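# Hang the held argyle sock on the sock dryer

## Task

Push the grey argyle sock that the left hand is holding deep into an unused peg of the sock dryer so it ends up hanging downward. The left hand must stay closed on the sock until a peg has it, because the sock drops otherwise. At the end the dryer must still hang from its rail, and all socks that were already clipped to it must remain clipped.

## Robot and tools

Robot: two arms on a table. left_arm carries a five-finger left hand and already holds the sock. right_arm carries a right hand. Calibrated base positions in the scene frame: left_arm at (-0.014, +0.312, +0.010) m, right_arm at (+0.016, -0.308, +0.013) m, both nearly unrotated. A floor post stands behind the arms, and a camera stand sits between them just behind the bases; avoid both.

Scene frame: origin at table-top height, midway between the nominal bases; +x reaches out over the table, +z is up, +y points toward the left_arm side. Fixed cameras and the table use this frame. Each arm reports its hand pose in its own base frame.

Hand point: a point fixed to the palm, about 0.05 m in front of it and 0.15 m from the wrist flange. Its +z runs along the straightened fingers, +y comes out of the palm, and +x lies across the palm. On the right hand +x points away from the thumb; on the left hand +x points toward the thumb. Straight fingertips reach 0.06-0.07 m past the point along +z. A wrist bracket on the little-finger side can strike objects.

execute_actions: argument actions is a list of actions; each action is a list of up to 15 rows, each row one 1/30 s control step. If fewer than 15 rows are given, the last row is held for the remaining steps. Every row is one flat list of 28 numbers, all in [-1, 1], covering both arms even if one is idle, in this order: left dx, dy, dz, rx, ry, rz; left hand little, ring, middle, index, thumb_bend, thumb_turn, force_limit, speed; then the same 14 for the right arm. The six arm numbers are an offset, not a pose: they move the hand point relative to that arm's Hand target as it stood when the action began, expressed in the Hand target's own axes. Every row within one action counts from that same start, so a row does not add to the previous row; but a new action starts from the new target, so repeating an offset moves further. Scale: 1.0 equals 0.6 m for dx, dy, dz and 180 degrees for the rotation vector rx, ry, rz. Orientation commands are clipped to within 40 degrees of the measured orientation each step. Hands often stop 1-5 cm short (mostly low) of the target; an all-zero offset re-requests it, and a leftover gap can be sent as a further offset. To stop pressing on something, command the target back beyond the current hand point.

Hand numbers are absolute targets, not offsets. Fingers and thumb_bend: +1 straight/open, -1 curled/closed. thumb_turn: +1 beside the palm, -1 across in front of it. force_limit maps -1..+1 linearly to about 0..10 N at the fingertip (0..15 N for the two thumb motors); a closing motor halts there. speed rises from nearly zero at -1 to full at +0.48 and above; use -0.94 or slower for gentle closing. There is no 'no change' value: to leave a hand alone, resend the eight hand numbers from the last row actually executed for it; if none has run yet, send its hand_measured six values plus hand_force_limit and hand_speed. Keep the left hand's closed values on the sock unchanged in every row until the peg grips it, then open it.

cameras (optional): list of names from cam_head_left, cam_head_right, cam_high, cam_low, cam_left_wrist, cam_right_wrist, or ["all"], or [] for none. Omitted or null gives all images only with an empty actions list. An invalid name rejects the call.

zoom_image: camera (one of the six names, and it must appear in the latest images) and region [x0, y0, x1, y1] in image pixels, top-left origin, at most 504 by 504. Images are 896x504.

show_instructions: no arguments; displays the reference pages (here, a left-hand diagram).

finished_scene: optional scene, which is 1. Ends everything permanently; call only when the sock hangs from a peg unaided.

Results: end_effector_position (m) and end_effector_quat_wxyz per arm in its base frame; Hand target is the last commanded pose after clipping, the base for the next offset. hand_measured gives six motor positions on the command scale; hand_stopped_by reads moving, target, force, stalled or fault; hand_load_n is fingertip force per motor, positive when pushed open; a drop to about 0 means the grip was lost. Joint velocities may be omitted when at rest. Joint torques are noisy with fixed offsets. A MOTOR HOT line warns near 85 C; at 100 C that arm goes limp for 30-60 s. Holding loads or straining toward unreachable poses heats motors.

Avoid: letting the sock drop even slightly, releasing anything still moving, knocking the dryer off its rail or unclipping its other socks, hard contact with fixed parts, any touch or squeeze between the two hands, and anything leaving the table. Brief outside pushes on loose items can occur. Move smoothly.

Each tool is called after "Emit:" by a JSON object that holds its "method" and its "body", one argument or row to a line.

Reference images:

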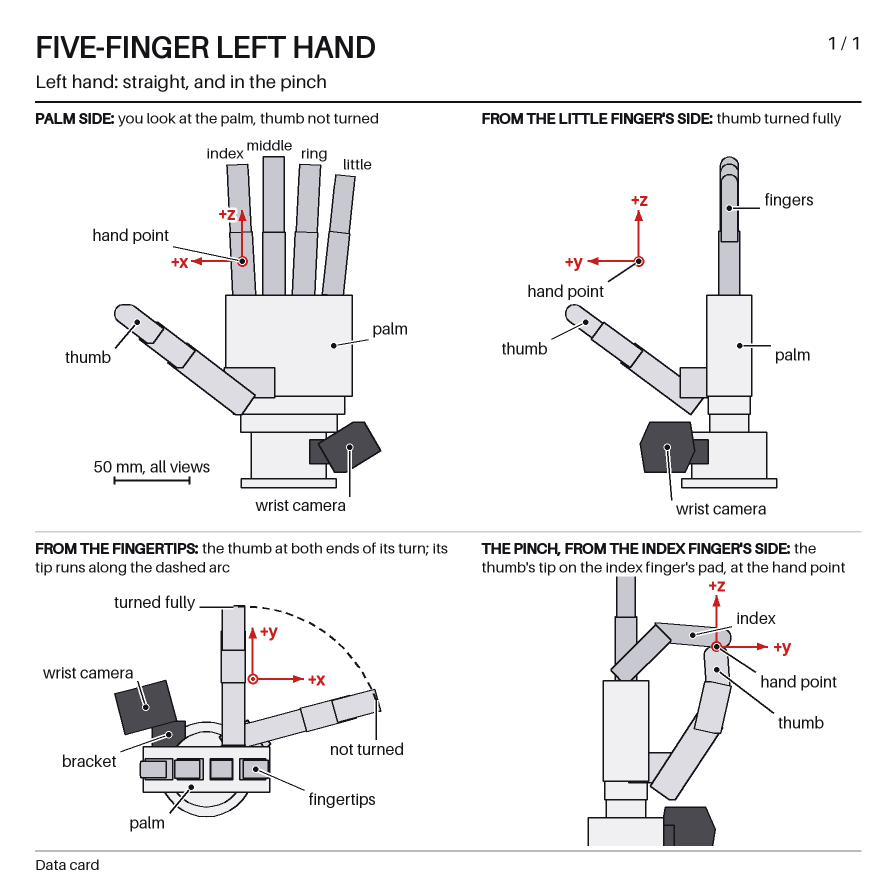

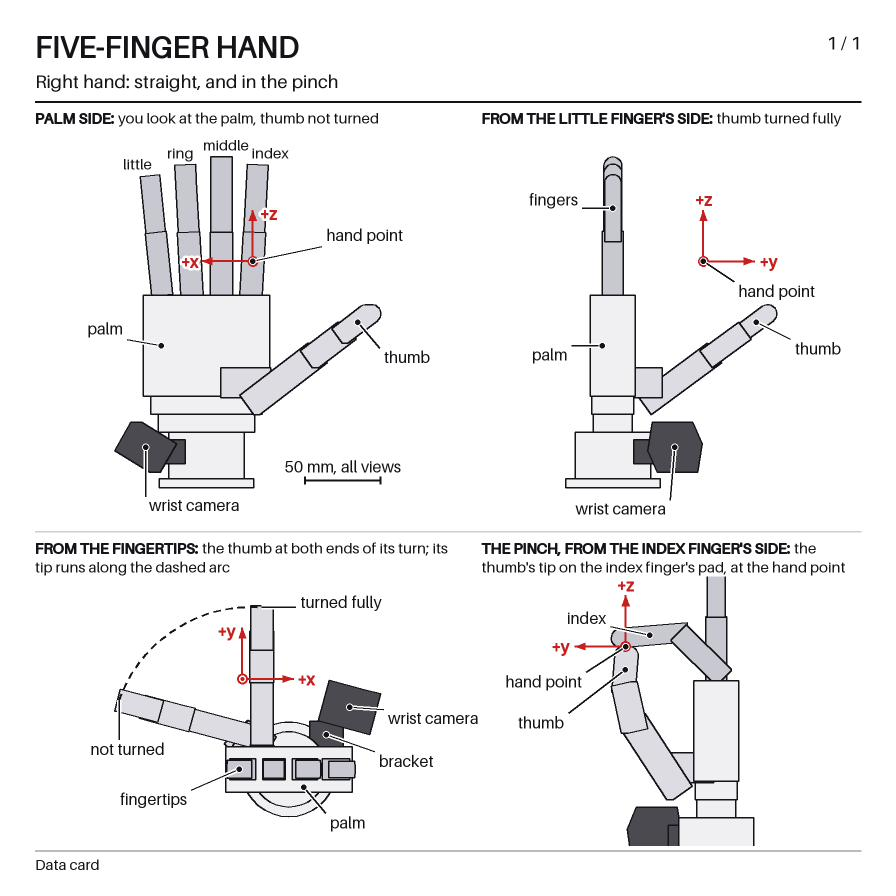

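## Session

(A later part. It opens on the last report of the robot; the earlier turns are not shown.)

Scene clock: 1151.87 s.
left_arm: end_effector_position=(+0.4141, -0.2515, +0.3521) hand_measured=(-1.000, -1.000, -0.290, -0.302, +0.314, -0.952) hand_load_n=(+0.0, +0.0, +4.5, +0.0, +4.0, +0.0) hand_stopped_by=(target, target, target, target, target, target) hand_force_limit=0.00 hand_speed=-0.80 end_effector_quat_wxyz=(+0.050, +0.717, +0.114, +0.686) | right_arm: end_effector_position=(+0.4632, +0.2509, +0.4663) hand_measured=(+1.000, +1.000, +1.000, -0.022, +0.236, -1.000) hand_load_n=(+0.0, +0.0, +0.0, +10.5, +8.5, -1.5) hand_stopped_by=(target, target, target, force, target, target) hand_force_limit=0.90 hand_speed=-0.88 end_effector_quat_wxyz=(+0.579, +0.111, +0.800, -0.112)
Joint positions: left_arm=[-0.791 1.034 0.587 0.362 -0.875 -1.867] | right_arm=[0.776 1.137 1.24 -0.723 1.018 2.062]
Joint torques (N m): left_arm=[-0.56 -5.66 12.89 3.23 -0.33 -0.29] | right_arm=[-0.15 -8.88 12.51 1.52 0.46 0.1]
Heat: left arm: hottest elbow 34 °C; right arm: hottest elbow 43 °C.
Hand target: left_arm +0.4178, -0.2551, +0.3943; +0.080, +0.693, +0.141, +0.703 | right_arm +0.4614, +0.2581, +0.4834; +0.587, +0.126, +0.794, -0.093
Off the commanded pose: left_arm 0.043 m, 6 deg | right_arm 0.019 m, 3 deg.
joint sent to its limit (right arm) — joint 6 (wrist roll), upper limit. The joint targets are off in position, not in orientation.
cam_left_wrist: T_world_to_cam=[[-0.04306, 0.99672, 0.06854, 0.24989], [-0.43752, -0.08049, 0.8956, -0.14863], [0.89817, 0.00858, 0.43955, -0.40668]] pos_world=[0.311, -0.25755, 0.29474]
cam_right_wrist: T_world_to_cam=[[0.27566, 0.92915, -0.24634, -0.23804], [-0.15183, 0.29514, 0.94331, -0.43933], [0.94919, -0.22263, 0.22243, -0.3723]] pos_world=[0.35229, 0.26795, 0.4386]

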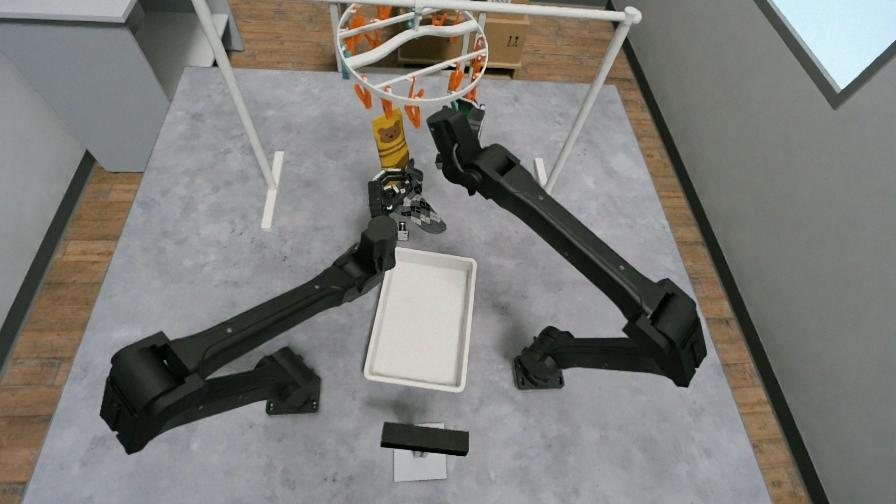

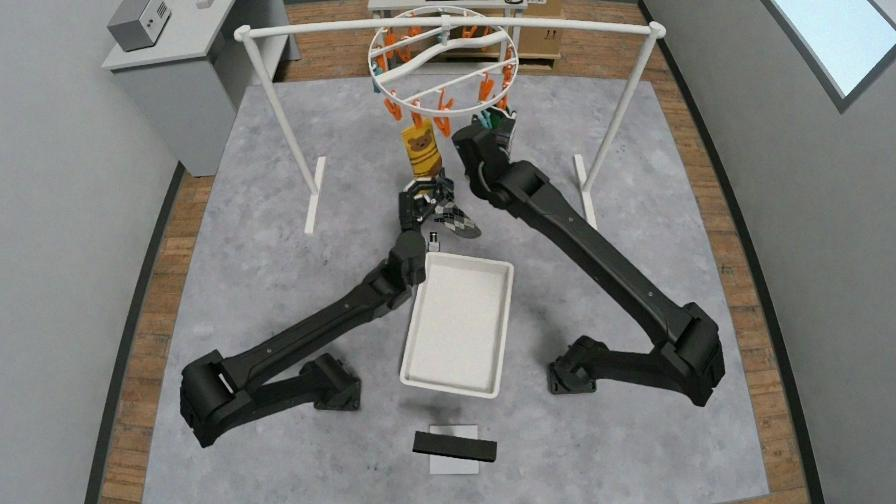

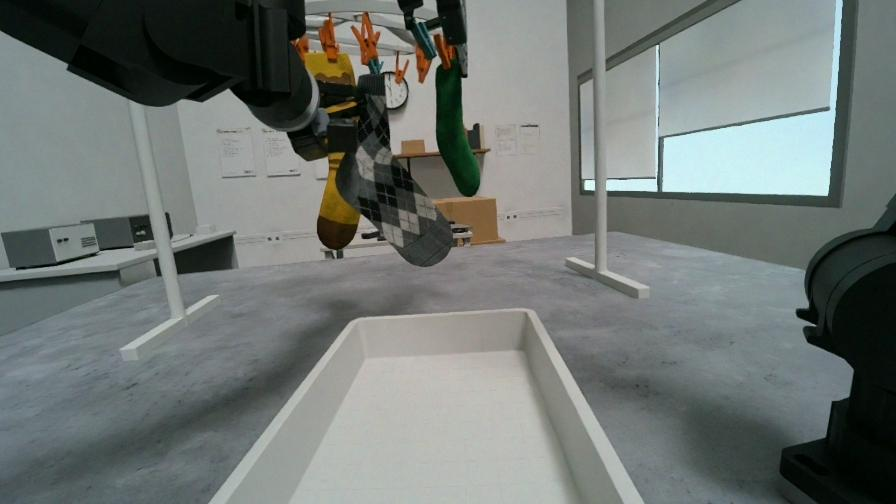

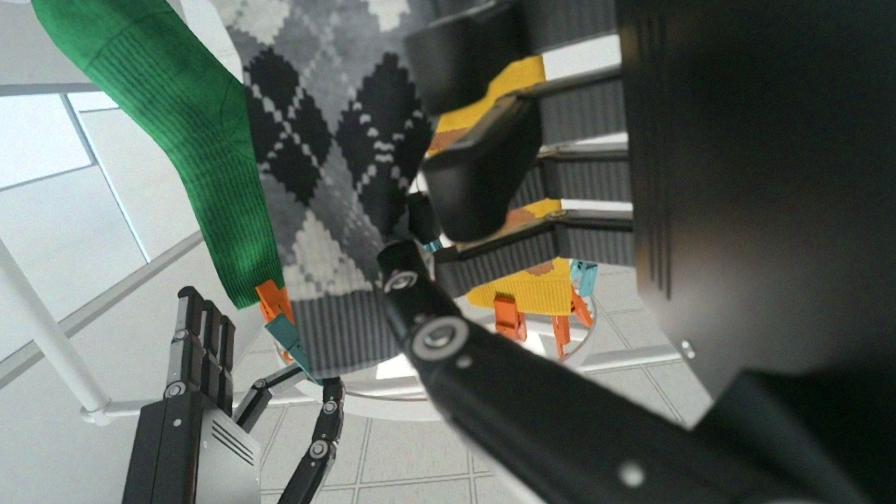

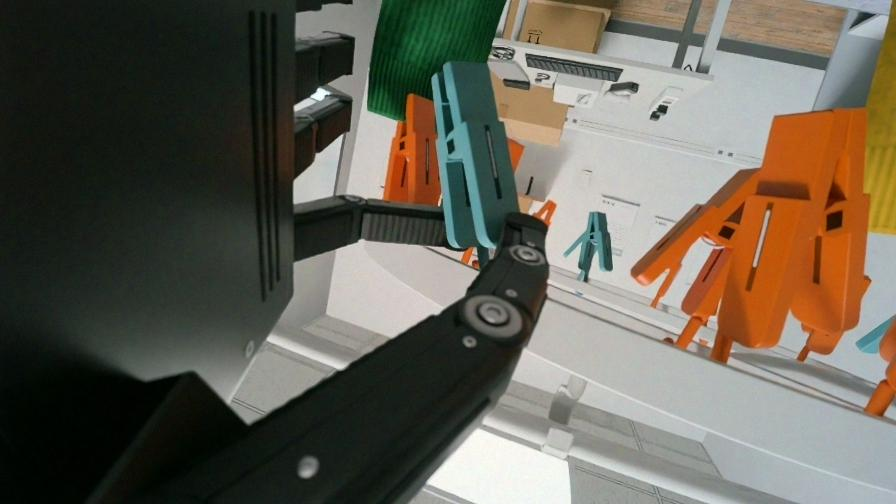

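Emit:
{"method": "execute_actions", "body": {
  "actions": [],
  "cameras": ["cam_left_wrist","cam_low","cam_high"]
}}

Scene clock: 1177.57 s.
left_arm: end_effector_position=(+0.4141, -0.2515, +0.3521) hand_measured=(-1.000, -1.000, -0.290, -0.302, +0.314, -0.952) hand_load_n=(+0.0, +0.0, +4.5, +0.0, +4.0, +0.5) hand_stopped_by=(target, target, target, target, target, target) hand_force_limit=0.00 hand_speed=-0.80 end_effector_quat_wxyz=(+0.050, +0.717, +0.114, +0.686) | right_arm: end_effector_position=(+0.4632, +0.2509, +0.4663) hand_measured=(+1.000, +1.000, +1.000, -0.022, +0.236, -1.000) hand_load_n=(+0.0, +0.0, +0.0, +10.5, +8.5, -1.5) hand_stopped_by=(target, target, target, force, target, target) hand_force_limit=0.90 hand_speed=-0.88 end_effector_quat_wxyz=(+0.579, +0.111, +0.800, -0.112)
Joint positions: left_arm=[-0.791 1.034 0.587 0.362 -0.875 -1.867] | right_arm=[0.776 1.137 1.24 -0.723 1.018 2.062]
Joint velocities: within noise
Joint torques (N m): left_arm=[-0.79 -5.77 12.86 3.22 -0.33 -0.27] | right_arm=[-0.15 -8.88 12.52 1.54 0.46 0.1]
Motor temperatures (°C): left_arm=[24 22 39 21 25 23] | right_arm=[21 24 43 20 23 22]
Heat: left arm: hottest elbow 39 °C; right arm: hottest elbow 43 °C.
Hand target: left_arm +0.4178, -0.2551, +0.3943; +0.080, +0.693, +0.141, +0.703 | right_arm +0.4614, +0.2581, +0.4834; +0.587, +0.126, +0.794, -0.093
Off the commanded pose: left_arm 0.043 m, 6 deg | right_arm 0.019 m, 3 deg.
camera_calibration:
cam_left_wrist: T_world_to_cam=[[-0.04306, 0.99672, 0.06854, 0.24989], [-0.43752, -0.08049, 0.8956, -0.14863], [0.89817, 0.00858, 0.43955, -0.40668]] pos_world=[0.311, -0.25755, 0.29474]
Images, in order (width x height): cam_high 896x504, cam_low 896x504, cam_left_wrist 896x504.

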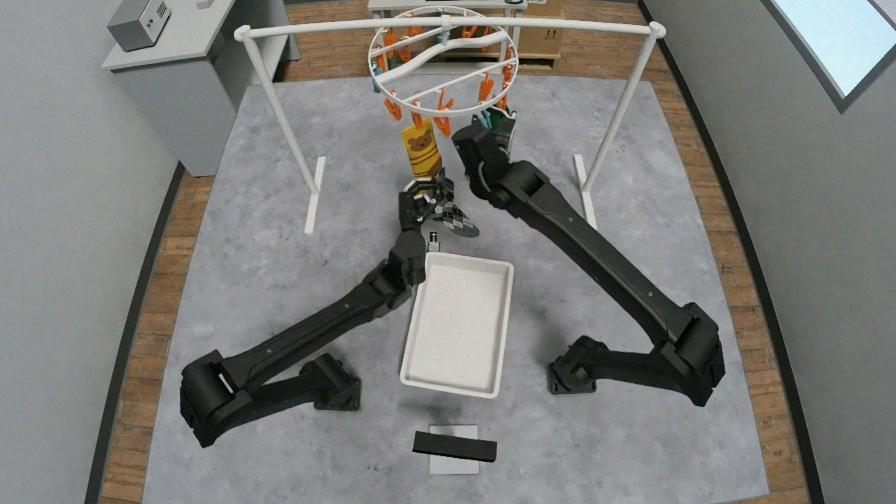

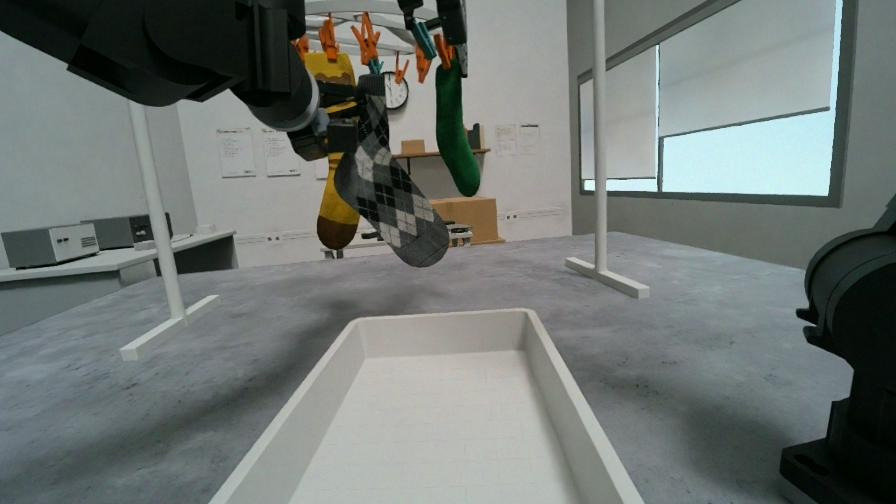

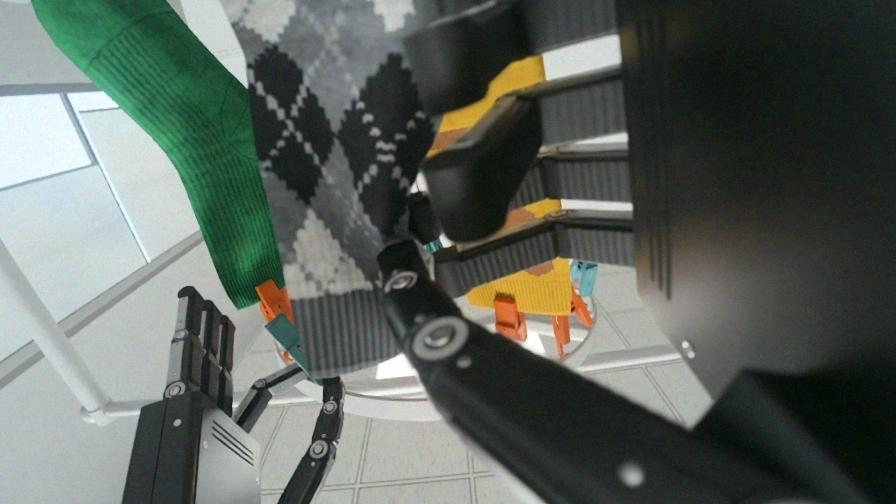

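Emit:
{"method": "execute_actions", "body": {
  "actions": [
    [[-0.0072,0.0462,0.0389,0,0,0,-1,-1,-0.290,-0.302,0.312,-0.952,0.0,-0.80,0,0,0,0,0,0,1,1,1,-0.1,0.23,-1,0.9,-0.88]],
    [[-0.0072,0.0462,0.0389,0,0,0,-1,-1,-0.290,-0.302,0.312,-0.952,0.0,-0.80,0,0,0,0,0,0,1,1,1,-0.1,0.23,-1,0.9,-0.88]]
  ],
  "cameras": ["cam_left_wrist","cam_low","cam_high"]
}}

Scene clock: 1227.10 s.
left_arm: end_effector_position=(+0.4647, -0.3017, +0.3634) hand_measured=(-1.000, -1.000, -0.290, -0.302, +0.314, -0.952) hand_load_n=(+0.0, +0.0, +4.5, +0.0, +4.0, +0.0) hand_stopped_by=(target, target, target, target, target, target) hand_force_limit=0.00 hand_speed=-0.80 end_effector_quat_wxyz=(+0.050, +0.716, +0.117, +0.687) | right_arm: end_effector_position=(+0.4632, +0.2509, +0.4663) hand_measured=(+1.000, +1.000, +1.000, -0.022, +0.236, -1.000) hand_load_n=(+0.0, +0.0, +0.0, +11.0, +8.5, -1.5) hand_stopped_by=(target, target, target, force, target, target) hand_force_limit=0.90 hand_speed=-0.88 end_effector_quat_wxyz=(+0.579, +0.111, +0.800, -0.112)
Joint positions: left_arm=[-0.791 1.241 0.765 0.395 -0.879 -1.868] | right_arm=[0.776 1.137 1.24 -0.723 1.018 2.062]
Joint torques (N m): left_arm=[-0.26 -8.29 12.77 3.19 -0.07 -0.29] | right_arm=[-0.21 -8.88 12.52 1.52 0.46 0.1]
Heat: left arm: hottest elbow 42 °C; right arm: hottest elbow 43 °C.
Hand target: left_arm +0.4691, -0.3063, +0.4032; +0.080, +0.693, +0.141, +0.703 | right_arm +0.4614, +0.2581, +0.4834; +0.587, +0.126, +0.794, -0.093
Off the commanded pose: left_arm 0.040 m, 5 deg | right_arm 0.019 m, 3 deg.
joint sent to its limit (right arm) — joint 6 (wrist roll), upper limit. The joint targets are off in position, not in orientation.
cam_left_wrist: T_world_to_cam=[[-0.04749, 0.99677, 0.0647, 0.30486], [-0.44027, -0.07904, 0.89438, -0.13849], [0.89661, 0.01399, 0.4426, -0.45549]] pos_world=[0.3619, -0.30845, 0.30573]
Images, in order (width x height): cam_high 896x504, cam_low 896x504, cam_left_wrist 896x504.

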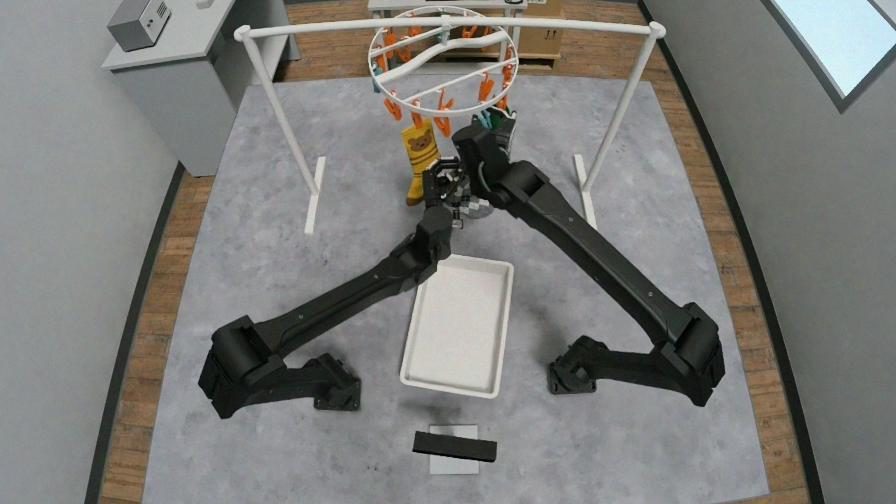

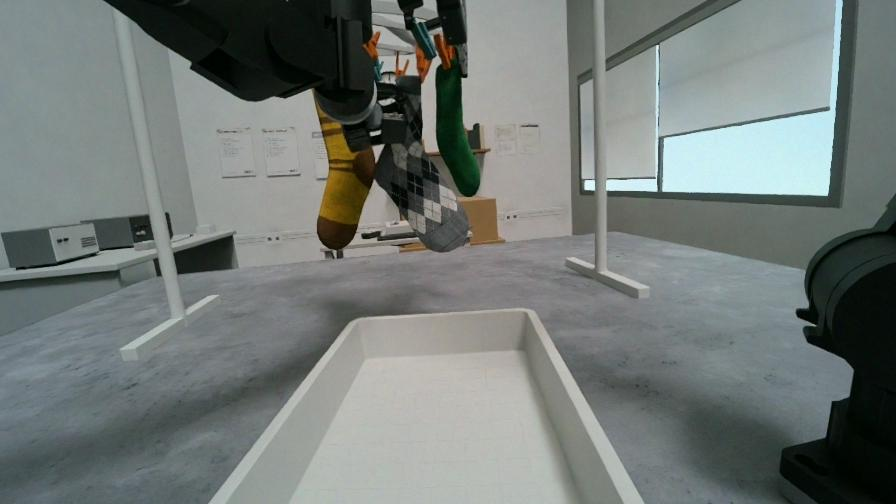

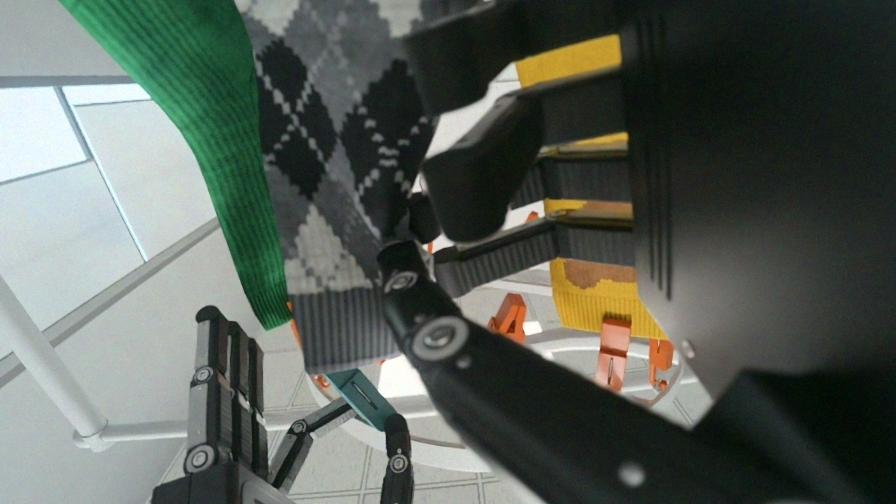

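Emit:
{"method": "execute_actions", "body": {
  "actions": [
    [[-0.0060,0.0462,0.0389,0,0,0,-1,-1,-0.290,-0.302,0.312,-0.952,0.0,-0.80,0,0,0,0,0,0,1,1,1,-0.1,0.23,-1,0.9,-0.88]]
  ],
  "cameras": ["cam_left_wrist","cam_low","cam_high","cam_head_left","cam_head_right"]
}}

Emit:
{"method": "zoom_image", "body": {
  "camera": "cam_left_wrist",
  "region": [220, 280, 500, 440]
}}

Emit:
{"method": "zoom_image", "body": {
  "camera": "cam_low",
  "region": [330, 0, 530, 260]
}}

Scene clock: 1234.57 s.
left_arm: end_effector_position=(+0.4912, -0.3247, +0.3706) hand_measured=(-1.000, -1.000, -0.290, -0.302, +0.314, -0.952) hand_load_n=(+0.0, +0.0, +4.5, +0.0, +4.0, +0.5) hand_stopped_by=(target, target, target, target, target, target) hand_force_limit=0.00 hand_speed=-0.80 end_effector_quat_wxyz=(+0.050, +0.714, +0.120, +0.688) | right_arm: end_effector_position=(+0.4632, +0.2509, +0.4663) hand_measured=(+1.000, +1.000, +1.000, -0.022, +0.236, -1.000) hand_load_n=(+0.0, +0.0, +0.0, +11.0, +8.5, -1.5) hand_stopped_by=(target, target, target, force, target, target) hand_force_limit=0.90 hand_speed=-0.88 end_effector_quat_wxyz=(+0.579, +0.111, +0.800, -0.112)
Joint positions: left_arm=[-0.786 1.331 0.861 0.395 -0.879 -1.868] | right_arm=[0.776 1.137 1.24 -0.723 1.018 2.062]
Joint torques (N m): left_arm=[-0.32 -9.29 12.72 3.12 -0.02 -0.27] | right_arm=[-0.15 -8.88 12.52 1.52 0.46 0.1]
Heat: left arm: hottest elbow 41 °C; right arm: hottest elbow 43 °C.
Hand target: left_arm +0.4947, -0.3316, +0.4084; +0.080, +0.693, +0.141, +0.703 | right_arm +0.4614, +0.2581, +0.4834; +0.587, +0.126, +0.794, -0.093
Off the commanded pose: left_arm 0.039 m, 5 deg | right_arm 0.019 m, 3 deg.
joint sent to its limit (right arm) — joint 6 (wrist roll), upper limit. The joint targets are off in position, not in orientation.
cam_left_wrist: T_world_to_cam=[[-0.05232, 0.99682, 0.06017, 0.33262], [-0.44377, -0.07718, 0.89281, -0.13231], [0.89462, 0.02001, 0.44639, -0.48056]] pos_world=[0.3886, -0.33216, 0.31262]
Images, in order (width x height): cam_head_left 896x504, cam_head_right 896x504, cam_high 896x504, cam_low 896x504, cam_left_wrist 896x504.

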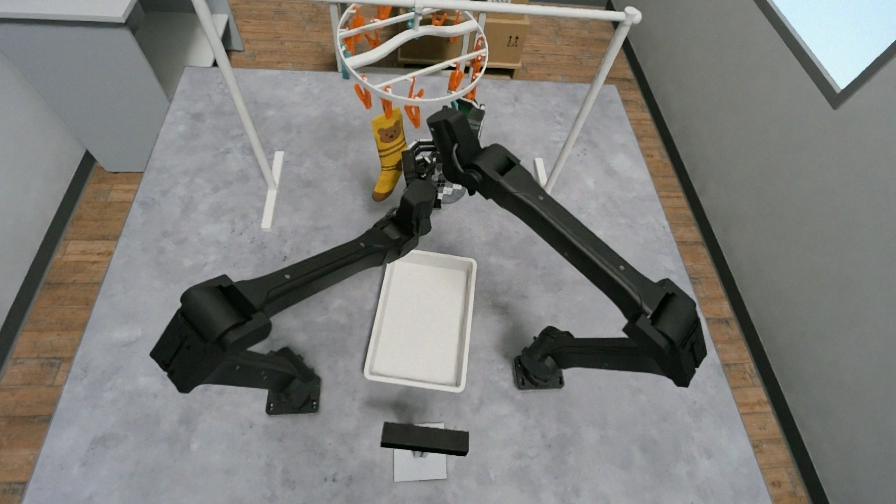

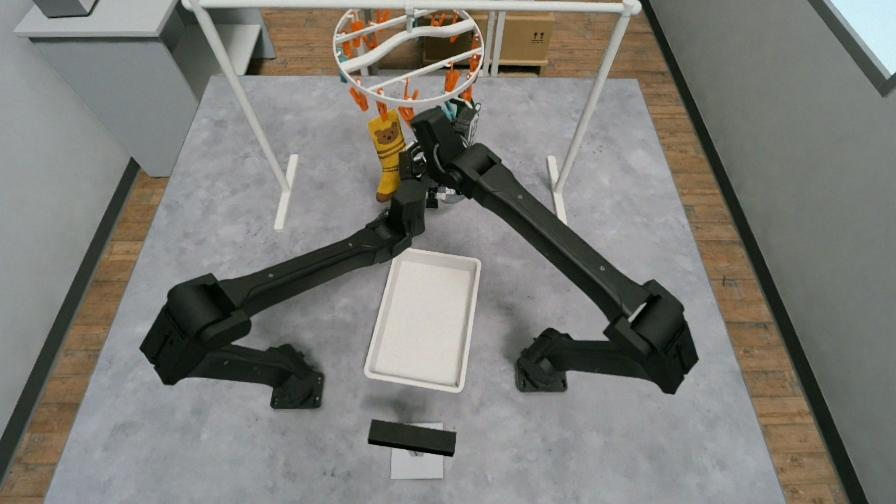

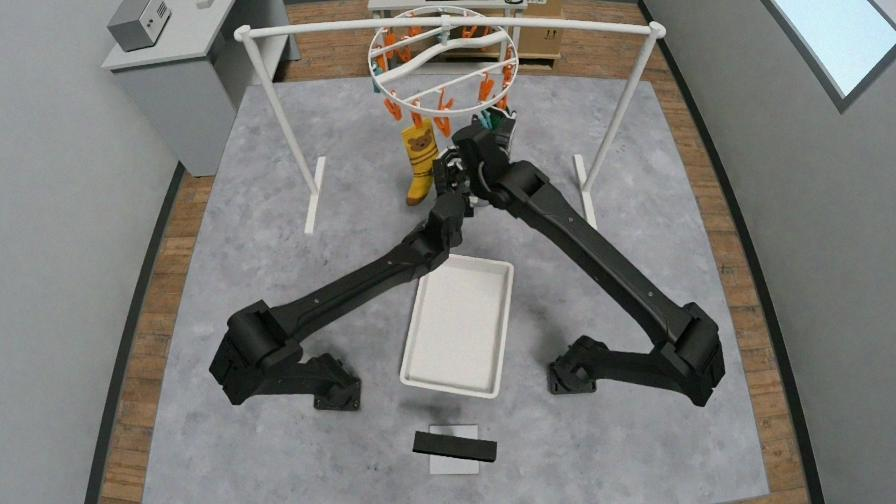

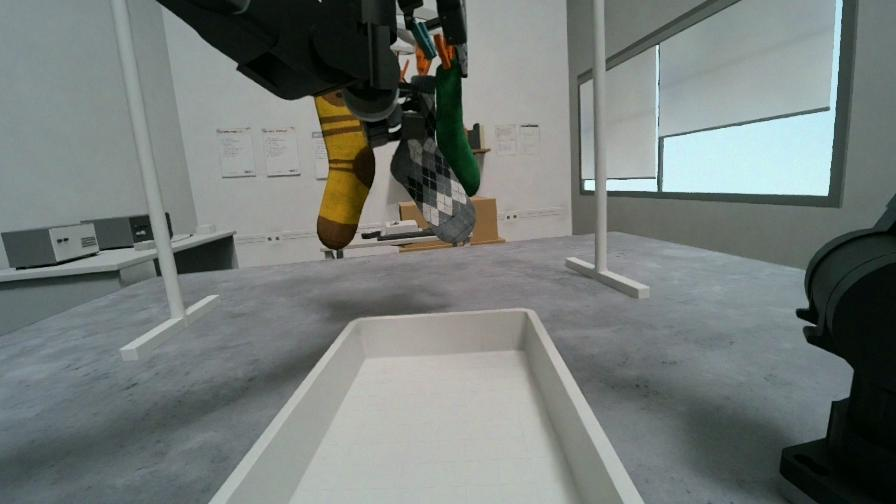

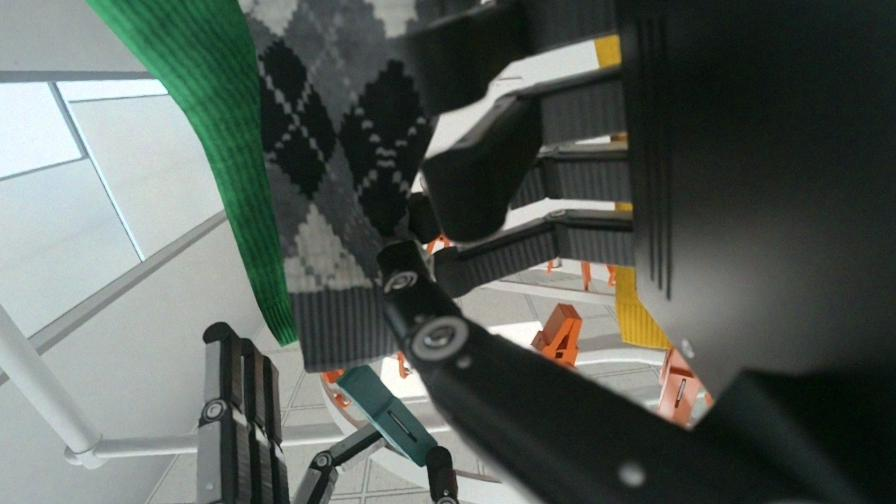

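Scaled by 1.800 from the camera's image (finer frame: 1280x720).

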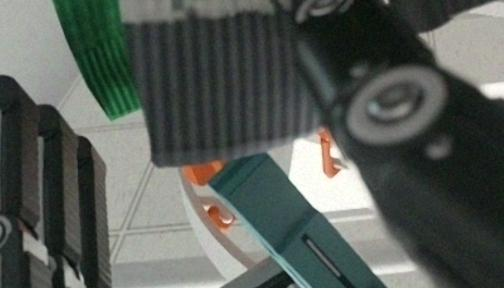

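Scaled by 1.938 from the camera's image (finer frame: 1280x720).

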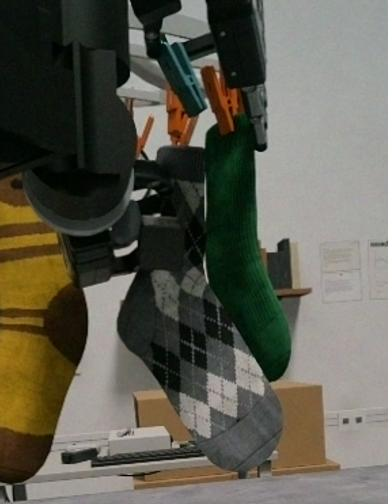

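Emit:
{"method": "zoom_image", "body": {
  "camera": "cam_left_wrist",
  "region": [290, 330, 450, 440]
}}

Emit:
{"method": "zoom_image", "body": {
  "camera": "cam_low",
  "region": [390, 0, 490, 110]
}}

Scaled by 3.150 from the camera's image (finer frame: 1280x720).

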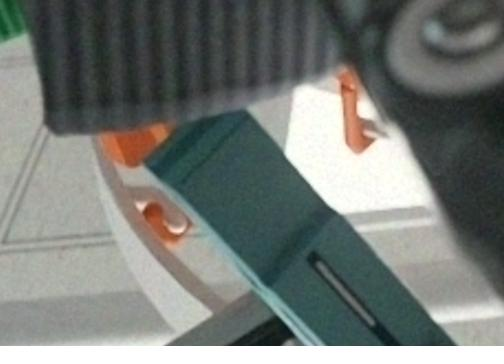

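Scaled by 4.582 from the camera's image (finer frame: 1280x720).

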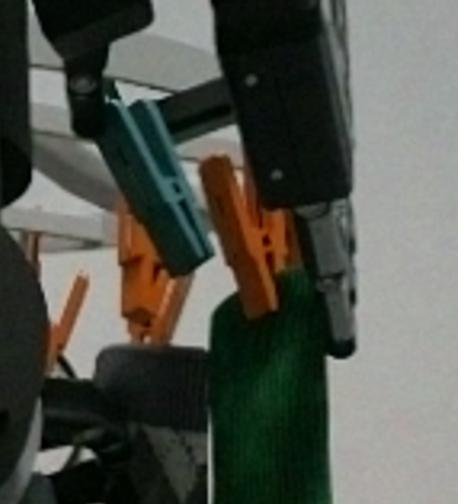

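Emit:
{"method": "execute_actions", "body": {
  "actions": [
    [[-0.0065,0.0243,0.0249,-0.0397,-0.0129,0,-1,-1,-0.290,-0.302,0.312,-0.952,0.0,-0.80,0,0,0,0,0,0,1,1,1,-0.1,0.23,-1,0.9,-0.88]],
    [[-0.0054,0.0209,0.0279,-0.0397,-0.0129,0,-1,-1,-0.290,-0.302,0.312,-0.952,0.0,-0.80,0,0,0,0,0,0,1,1,1,-0.1,0.23,-1,0.9,-0.88]]
  ],
  "cameras": ["cam_left_wrist","cam_low","cam_high","cam_right_wrist"]
}}

Emit:
{"method": "zoom_image", "body": {
  "camera": "cam_left_wrist",
  "region": [240, 300, 480, 460]
}}

Emit:
{"method": "zoom_image", "body": {
  "camera": "cam_low",
  "region": [390, 0, 490, 110]
}}

Scene clock: 1354.70 s.
left_arm: end_effector_position=(+0.5178, -0.3552, +0.3707) hand_measured=(-1.000, -1.000, -0.290, -0.302, +0.314, -0.952) hand_load_n=(+0.0, +0.0, +4.5, +0.0, +4.0, +0.5) hand_stopped_by=(target, target, target, target, target, target) hand_force_limit=0.00 hand_speed=-0.80 end_effector_quat_wxyz=(+0.148, +0.728, +0.032, +0.668) | right_arm: end_effector_position=(+0.4632, +0.2509, +0.4663) hand_measured=(+1.000, +1.000, +1.000, -0.022, +0.236, -1.000) hand_load_n=(+0.0, +0.0, +0.0, +10.5, +8.5, -1.0) hand_stopped_by=(target, target, target, force, target, target) hand_force_limit=0.90 hand_speed=-0.88 end_effector_quat_wxyz=(+0.579, +0.111, +0.800, -0.112)
Joint positions: left_arm=[-0.683 1.374 0.907 0.395 -0.507 -1.868] | right_arm=[0.776 1.137 1.24 -0.723 1.018 2.062]
Joint torques (N m): left_arm=[0.73 -9.93 13.16 3.17 0.11 -0.25] | right_arm=[-0.15 -8.88 12.52 1.52 0.46 0.1]
Heat: left arm: hottest elbow 43 °C; right arm: hottest elbow 43 °C.
Hand target: left_arm +0.5270, -0.3590, +0.4100; +0.172, +0.705, +0.049, +0.686 | right_arm +0.4614, +0.2581, +0.4834; +0.587, +0.126, +0.794, -0.093
Off the commanded pose: left_arm 0.041 m, 5 deg | right_arm 0.019 m, 3 deg.
joint sent to its limit (right arm) — joint 6 (wrist roll), upper limit. The joint targets are off in position, not in orientation.
cam_left_wrist: T_world_to_cam=[[0.21456, 0.97602, 0.03681, 0.22751], [-0.43161, 0.06093, 0.9, -0.08289], [0.87617, -0.20899, 0.43433, -0.57113]] pos_world=[0.41582, -0.33637, 0.31429]
cam_right_wrist: T_world_to_cam=[[0.27566, 0.92915, -0.24634, -0.23804], [-0.15183, 0.29514, 0.94331, -0.43933], [0.94919, -0.22263, 0.22243, -0.3723]] pos_world=[0.35229, 0.26795, 0.4386]
Images, in order (width x height): cam_high 896x504, cam_low 896x504, cam_left_wrist 896x504, cam_right_wrist 896x504.

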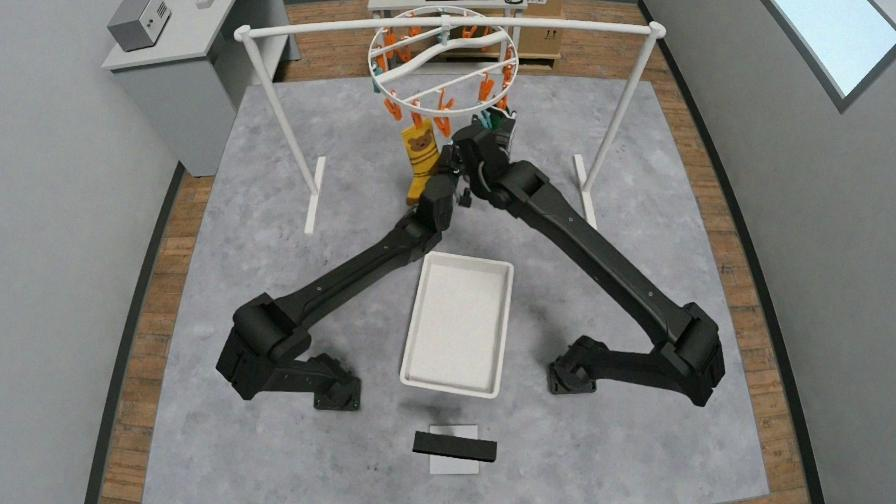

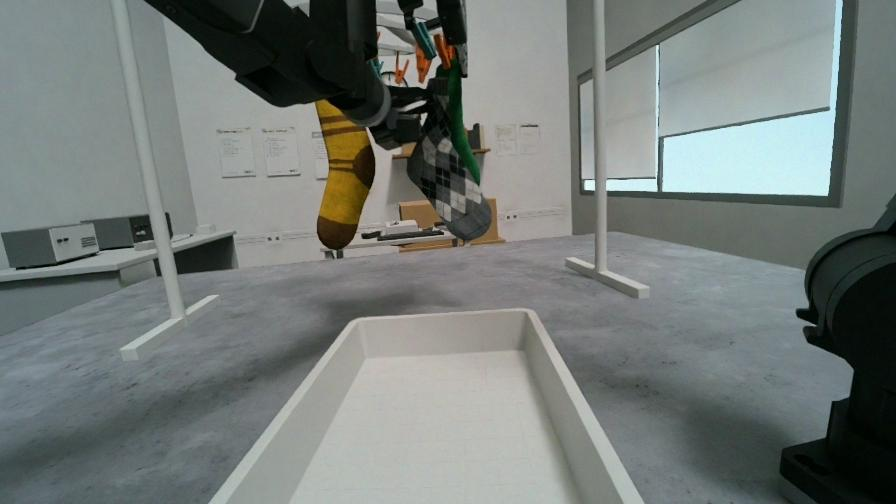

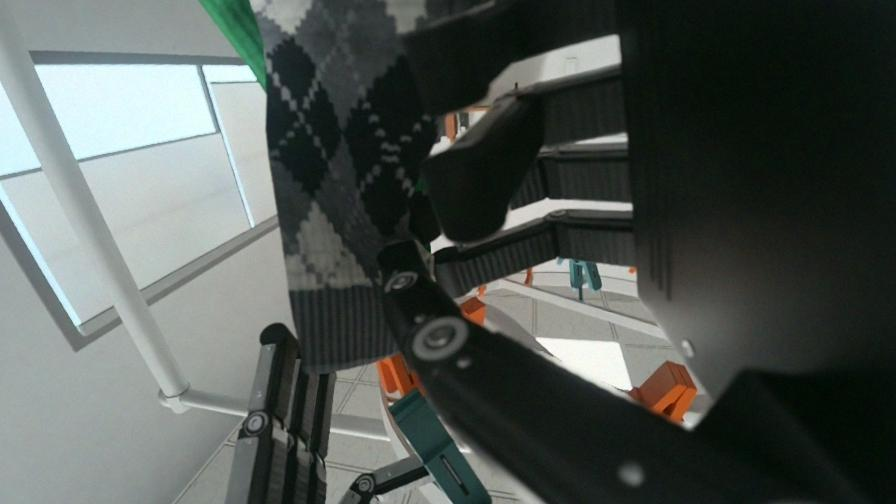

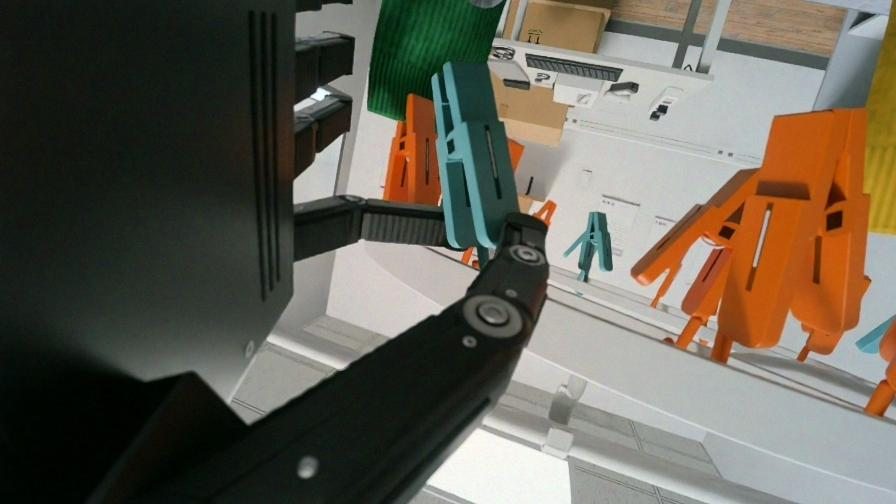

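Scaled by 2.100 from the camera's image (finer frame: 1280x720).

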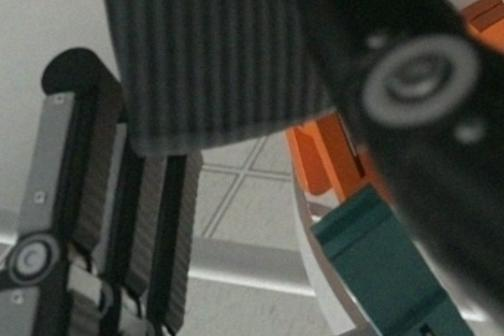

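Scaled by 4.582 from the camera's image (finer frame: 1280x720).

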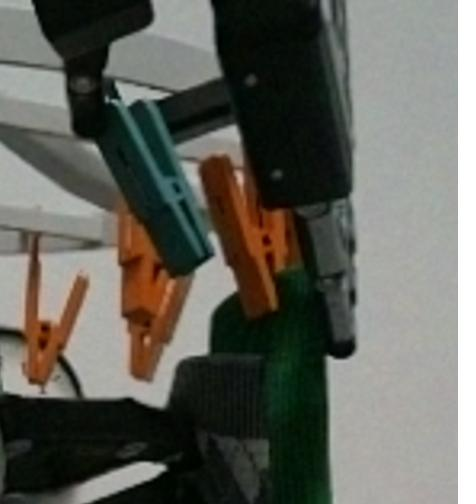

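Emit:
{"method": "zoom_image", "body": {
  "camera": "cam_right_wrist",
  "region": [360, 0, 580, 140]
}}

Scaled by 2.291 from the camera's image (finer frame: 1280x720).

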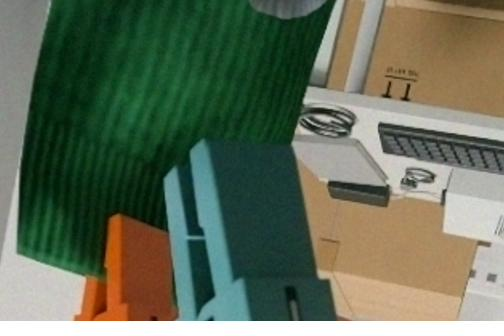

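Emit:
{"method": "execute_actions", "body": {
  "actions": [
    [[0.0305,-0.0075,0.0077,0,0,0,-1,-1,-0.290,-0.302,0.312,-0.952,0.0,-0.80,0,0,0,0,0,0,1,1,1,-0.1,0.23,-1,0.9,-0.88]]
  ],
  "cameras": ["cam_left_wrist","cam_low","cam_right_wrist"]
}}

Emit:
{"method": "zoom_image", "body": {
  "camera": "cam_left_wrist",
  "region": [280, 320, 460, 440]
}}

Emit:
{"method": "zoom_image", "body": {
  "camera": "cam_low",
  "region": [390, 0, 490, 110]
}}

Emit:
{"method": "zoom_image", "body": {
  "camera": "cam_right_wrist",
  "region": [380, 0, 560, 120]
}}

Scene clock: 1405.20 s.
left_arm: end_effector_position=(+0.5230, -0.3569, +0.3871) hand_measured=(-1.000, -1.000, -0.290, -0.302, +0.314, -0.952) hand_load_n=(+0.0, +0.0, +4.0, +0.0, +4.0, +0.5) hand_stopped_by=(target, target, target, target, target, target) hand_force_limit=0.00 hand_speed=-0.80 end_effector_quat_wxyz=(+0.159, +0.722, +0.030, +0.673) | right_arm: end_effector_position=(+0.4632, +0.2509, +0.4663) hand_measured=(+1.000, +1.000, +1.000, -0.022, +0.236, -1.000) hand_load_n=(+0.0, +0.0, +0.0, +10.5, +8.5, -1.5) hand_stopped_by=(target, target, target, force, target, target) hand_force_limit=0.90 hand_speed=-0.88 end_effector_quat_wxyz=(+0.579, +0.111, +0.800, -0.112)
Joint positions: left_arm=[-0.673 1.374 0.938 0.387 -0.483 -1.868] | right_arm=[0.776 1.137 1.24 -0.723 1.018 2.062]
Joint torques (N m): left_arm=[1.14 -11.11 13.19 1.76 0.11 -0.24] | right_arm=[-0.15 -8.88 12.52 1.52 0.46 0.1]
Heat: left arm: hottest elbow 43 °C; right arm: hottest elbow 43 °C.
Hand target: left_arm +0.5333, -0.3500, +0.4261; +0.172, +0.705, +0.049, +0.686 | right_arm +0.4614, +0.2581, +0.4834; +0.587, +0.126, +0.794, -0.093
Off the commanded pose: left_arm 0.041 m, 4 deg | right_arm 0.019 m, 3 deg.
joint sent to its limit (right arm) — joint 6 (wrist roll), upper limit. The joint targets are off in position, not in orientation.
cam_left_wrist: T_world_to_cam=[[0.22736, 0.97347, 0.02587, 0.22402], [-0.44511, 0.08025, 0.89187, -0.07818], [0.86613, -0.21429, 0.45155, -0.58651]] pos_world=[0.42226, -0.33749, 0.32877]
cam_right_wrist: T_world_to_cam=[[0.27566, 0.92915, -0.24634, -0.23804], [-0.15183, 0.29514, 0.94331, -0.43933], [0.94919, -0.22263, 0.22243, -0.3723]] pos_world=[0.35229, 0.26795, 0.4386]
Images, in order (width x height): cam_low 896x504, cam_left_wrist 896x504, cam_right_wrist 896x504.

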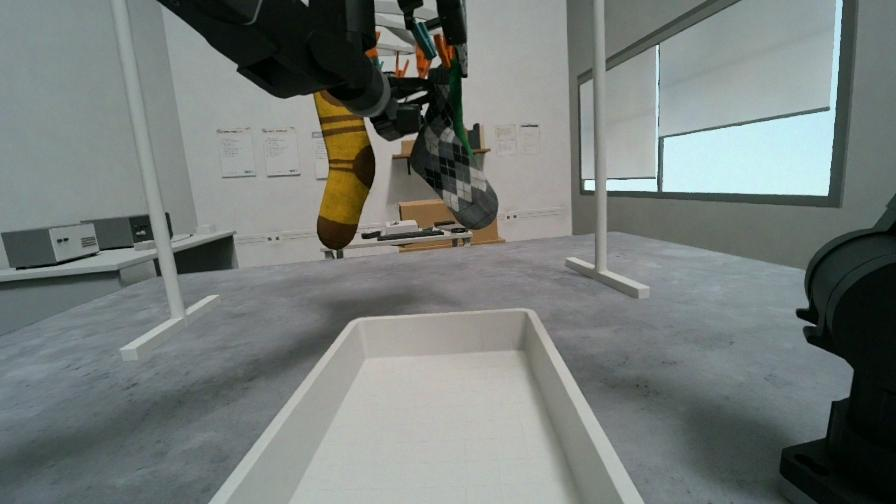

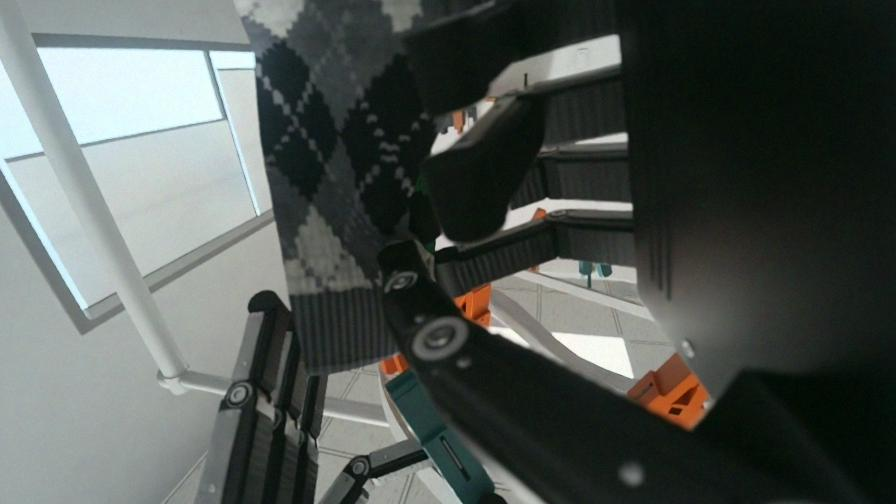

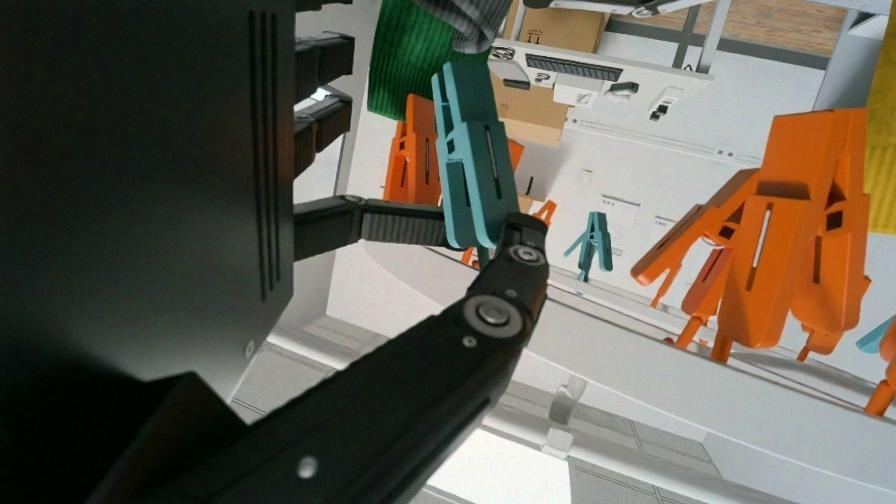

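Scaled by 2.800 from the camera's image (finer frame: 1280x720).

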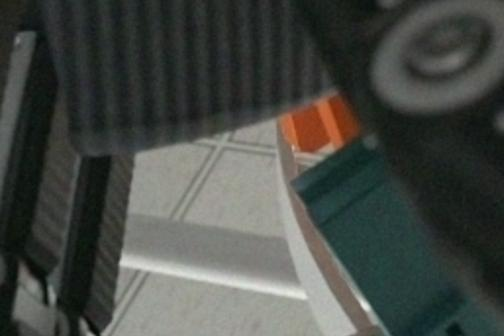

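Scaled by 4.582 from the camera's image (finer frame: 1280x720).

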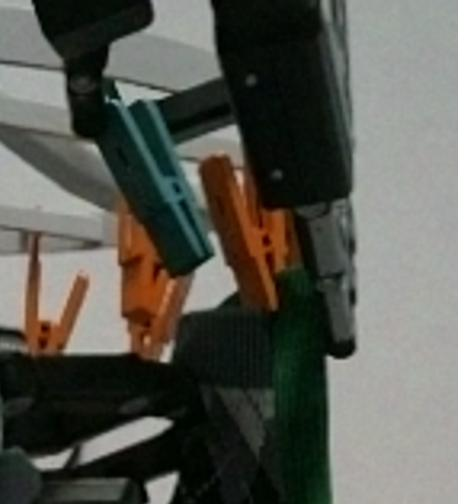

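Scaled by 2.800 from the camera's image (finer frame: 1280x720).

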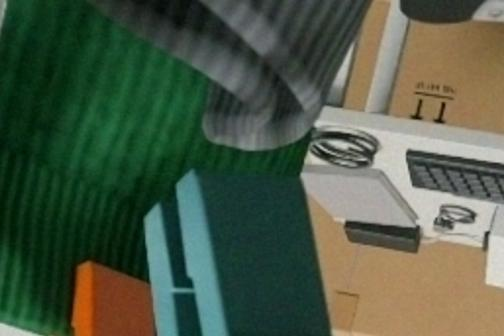

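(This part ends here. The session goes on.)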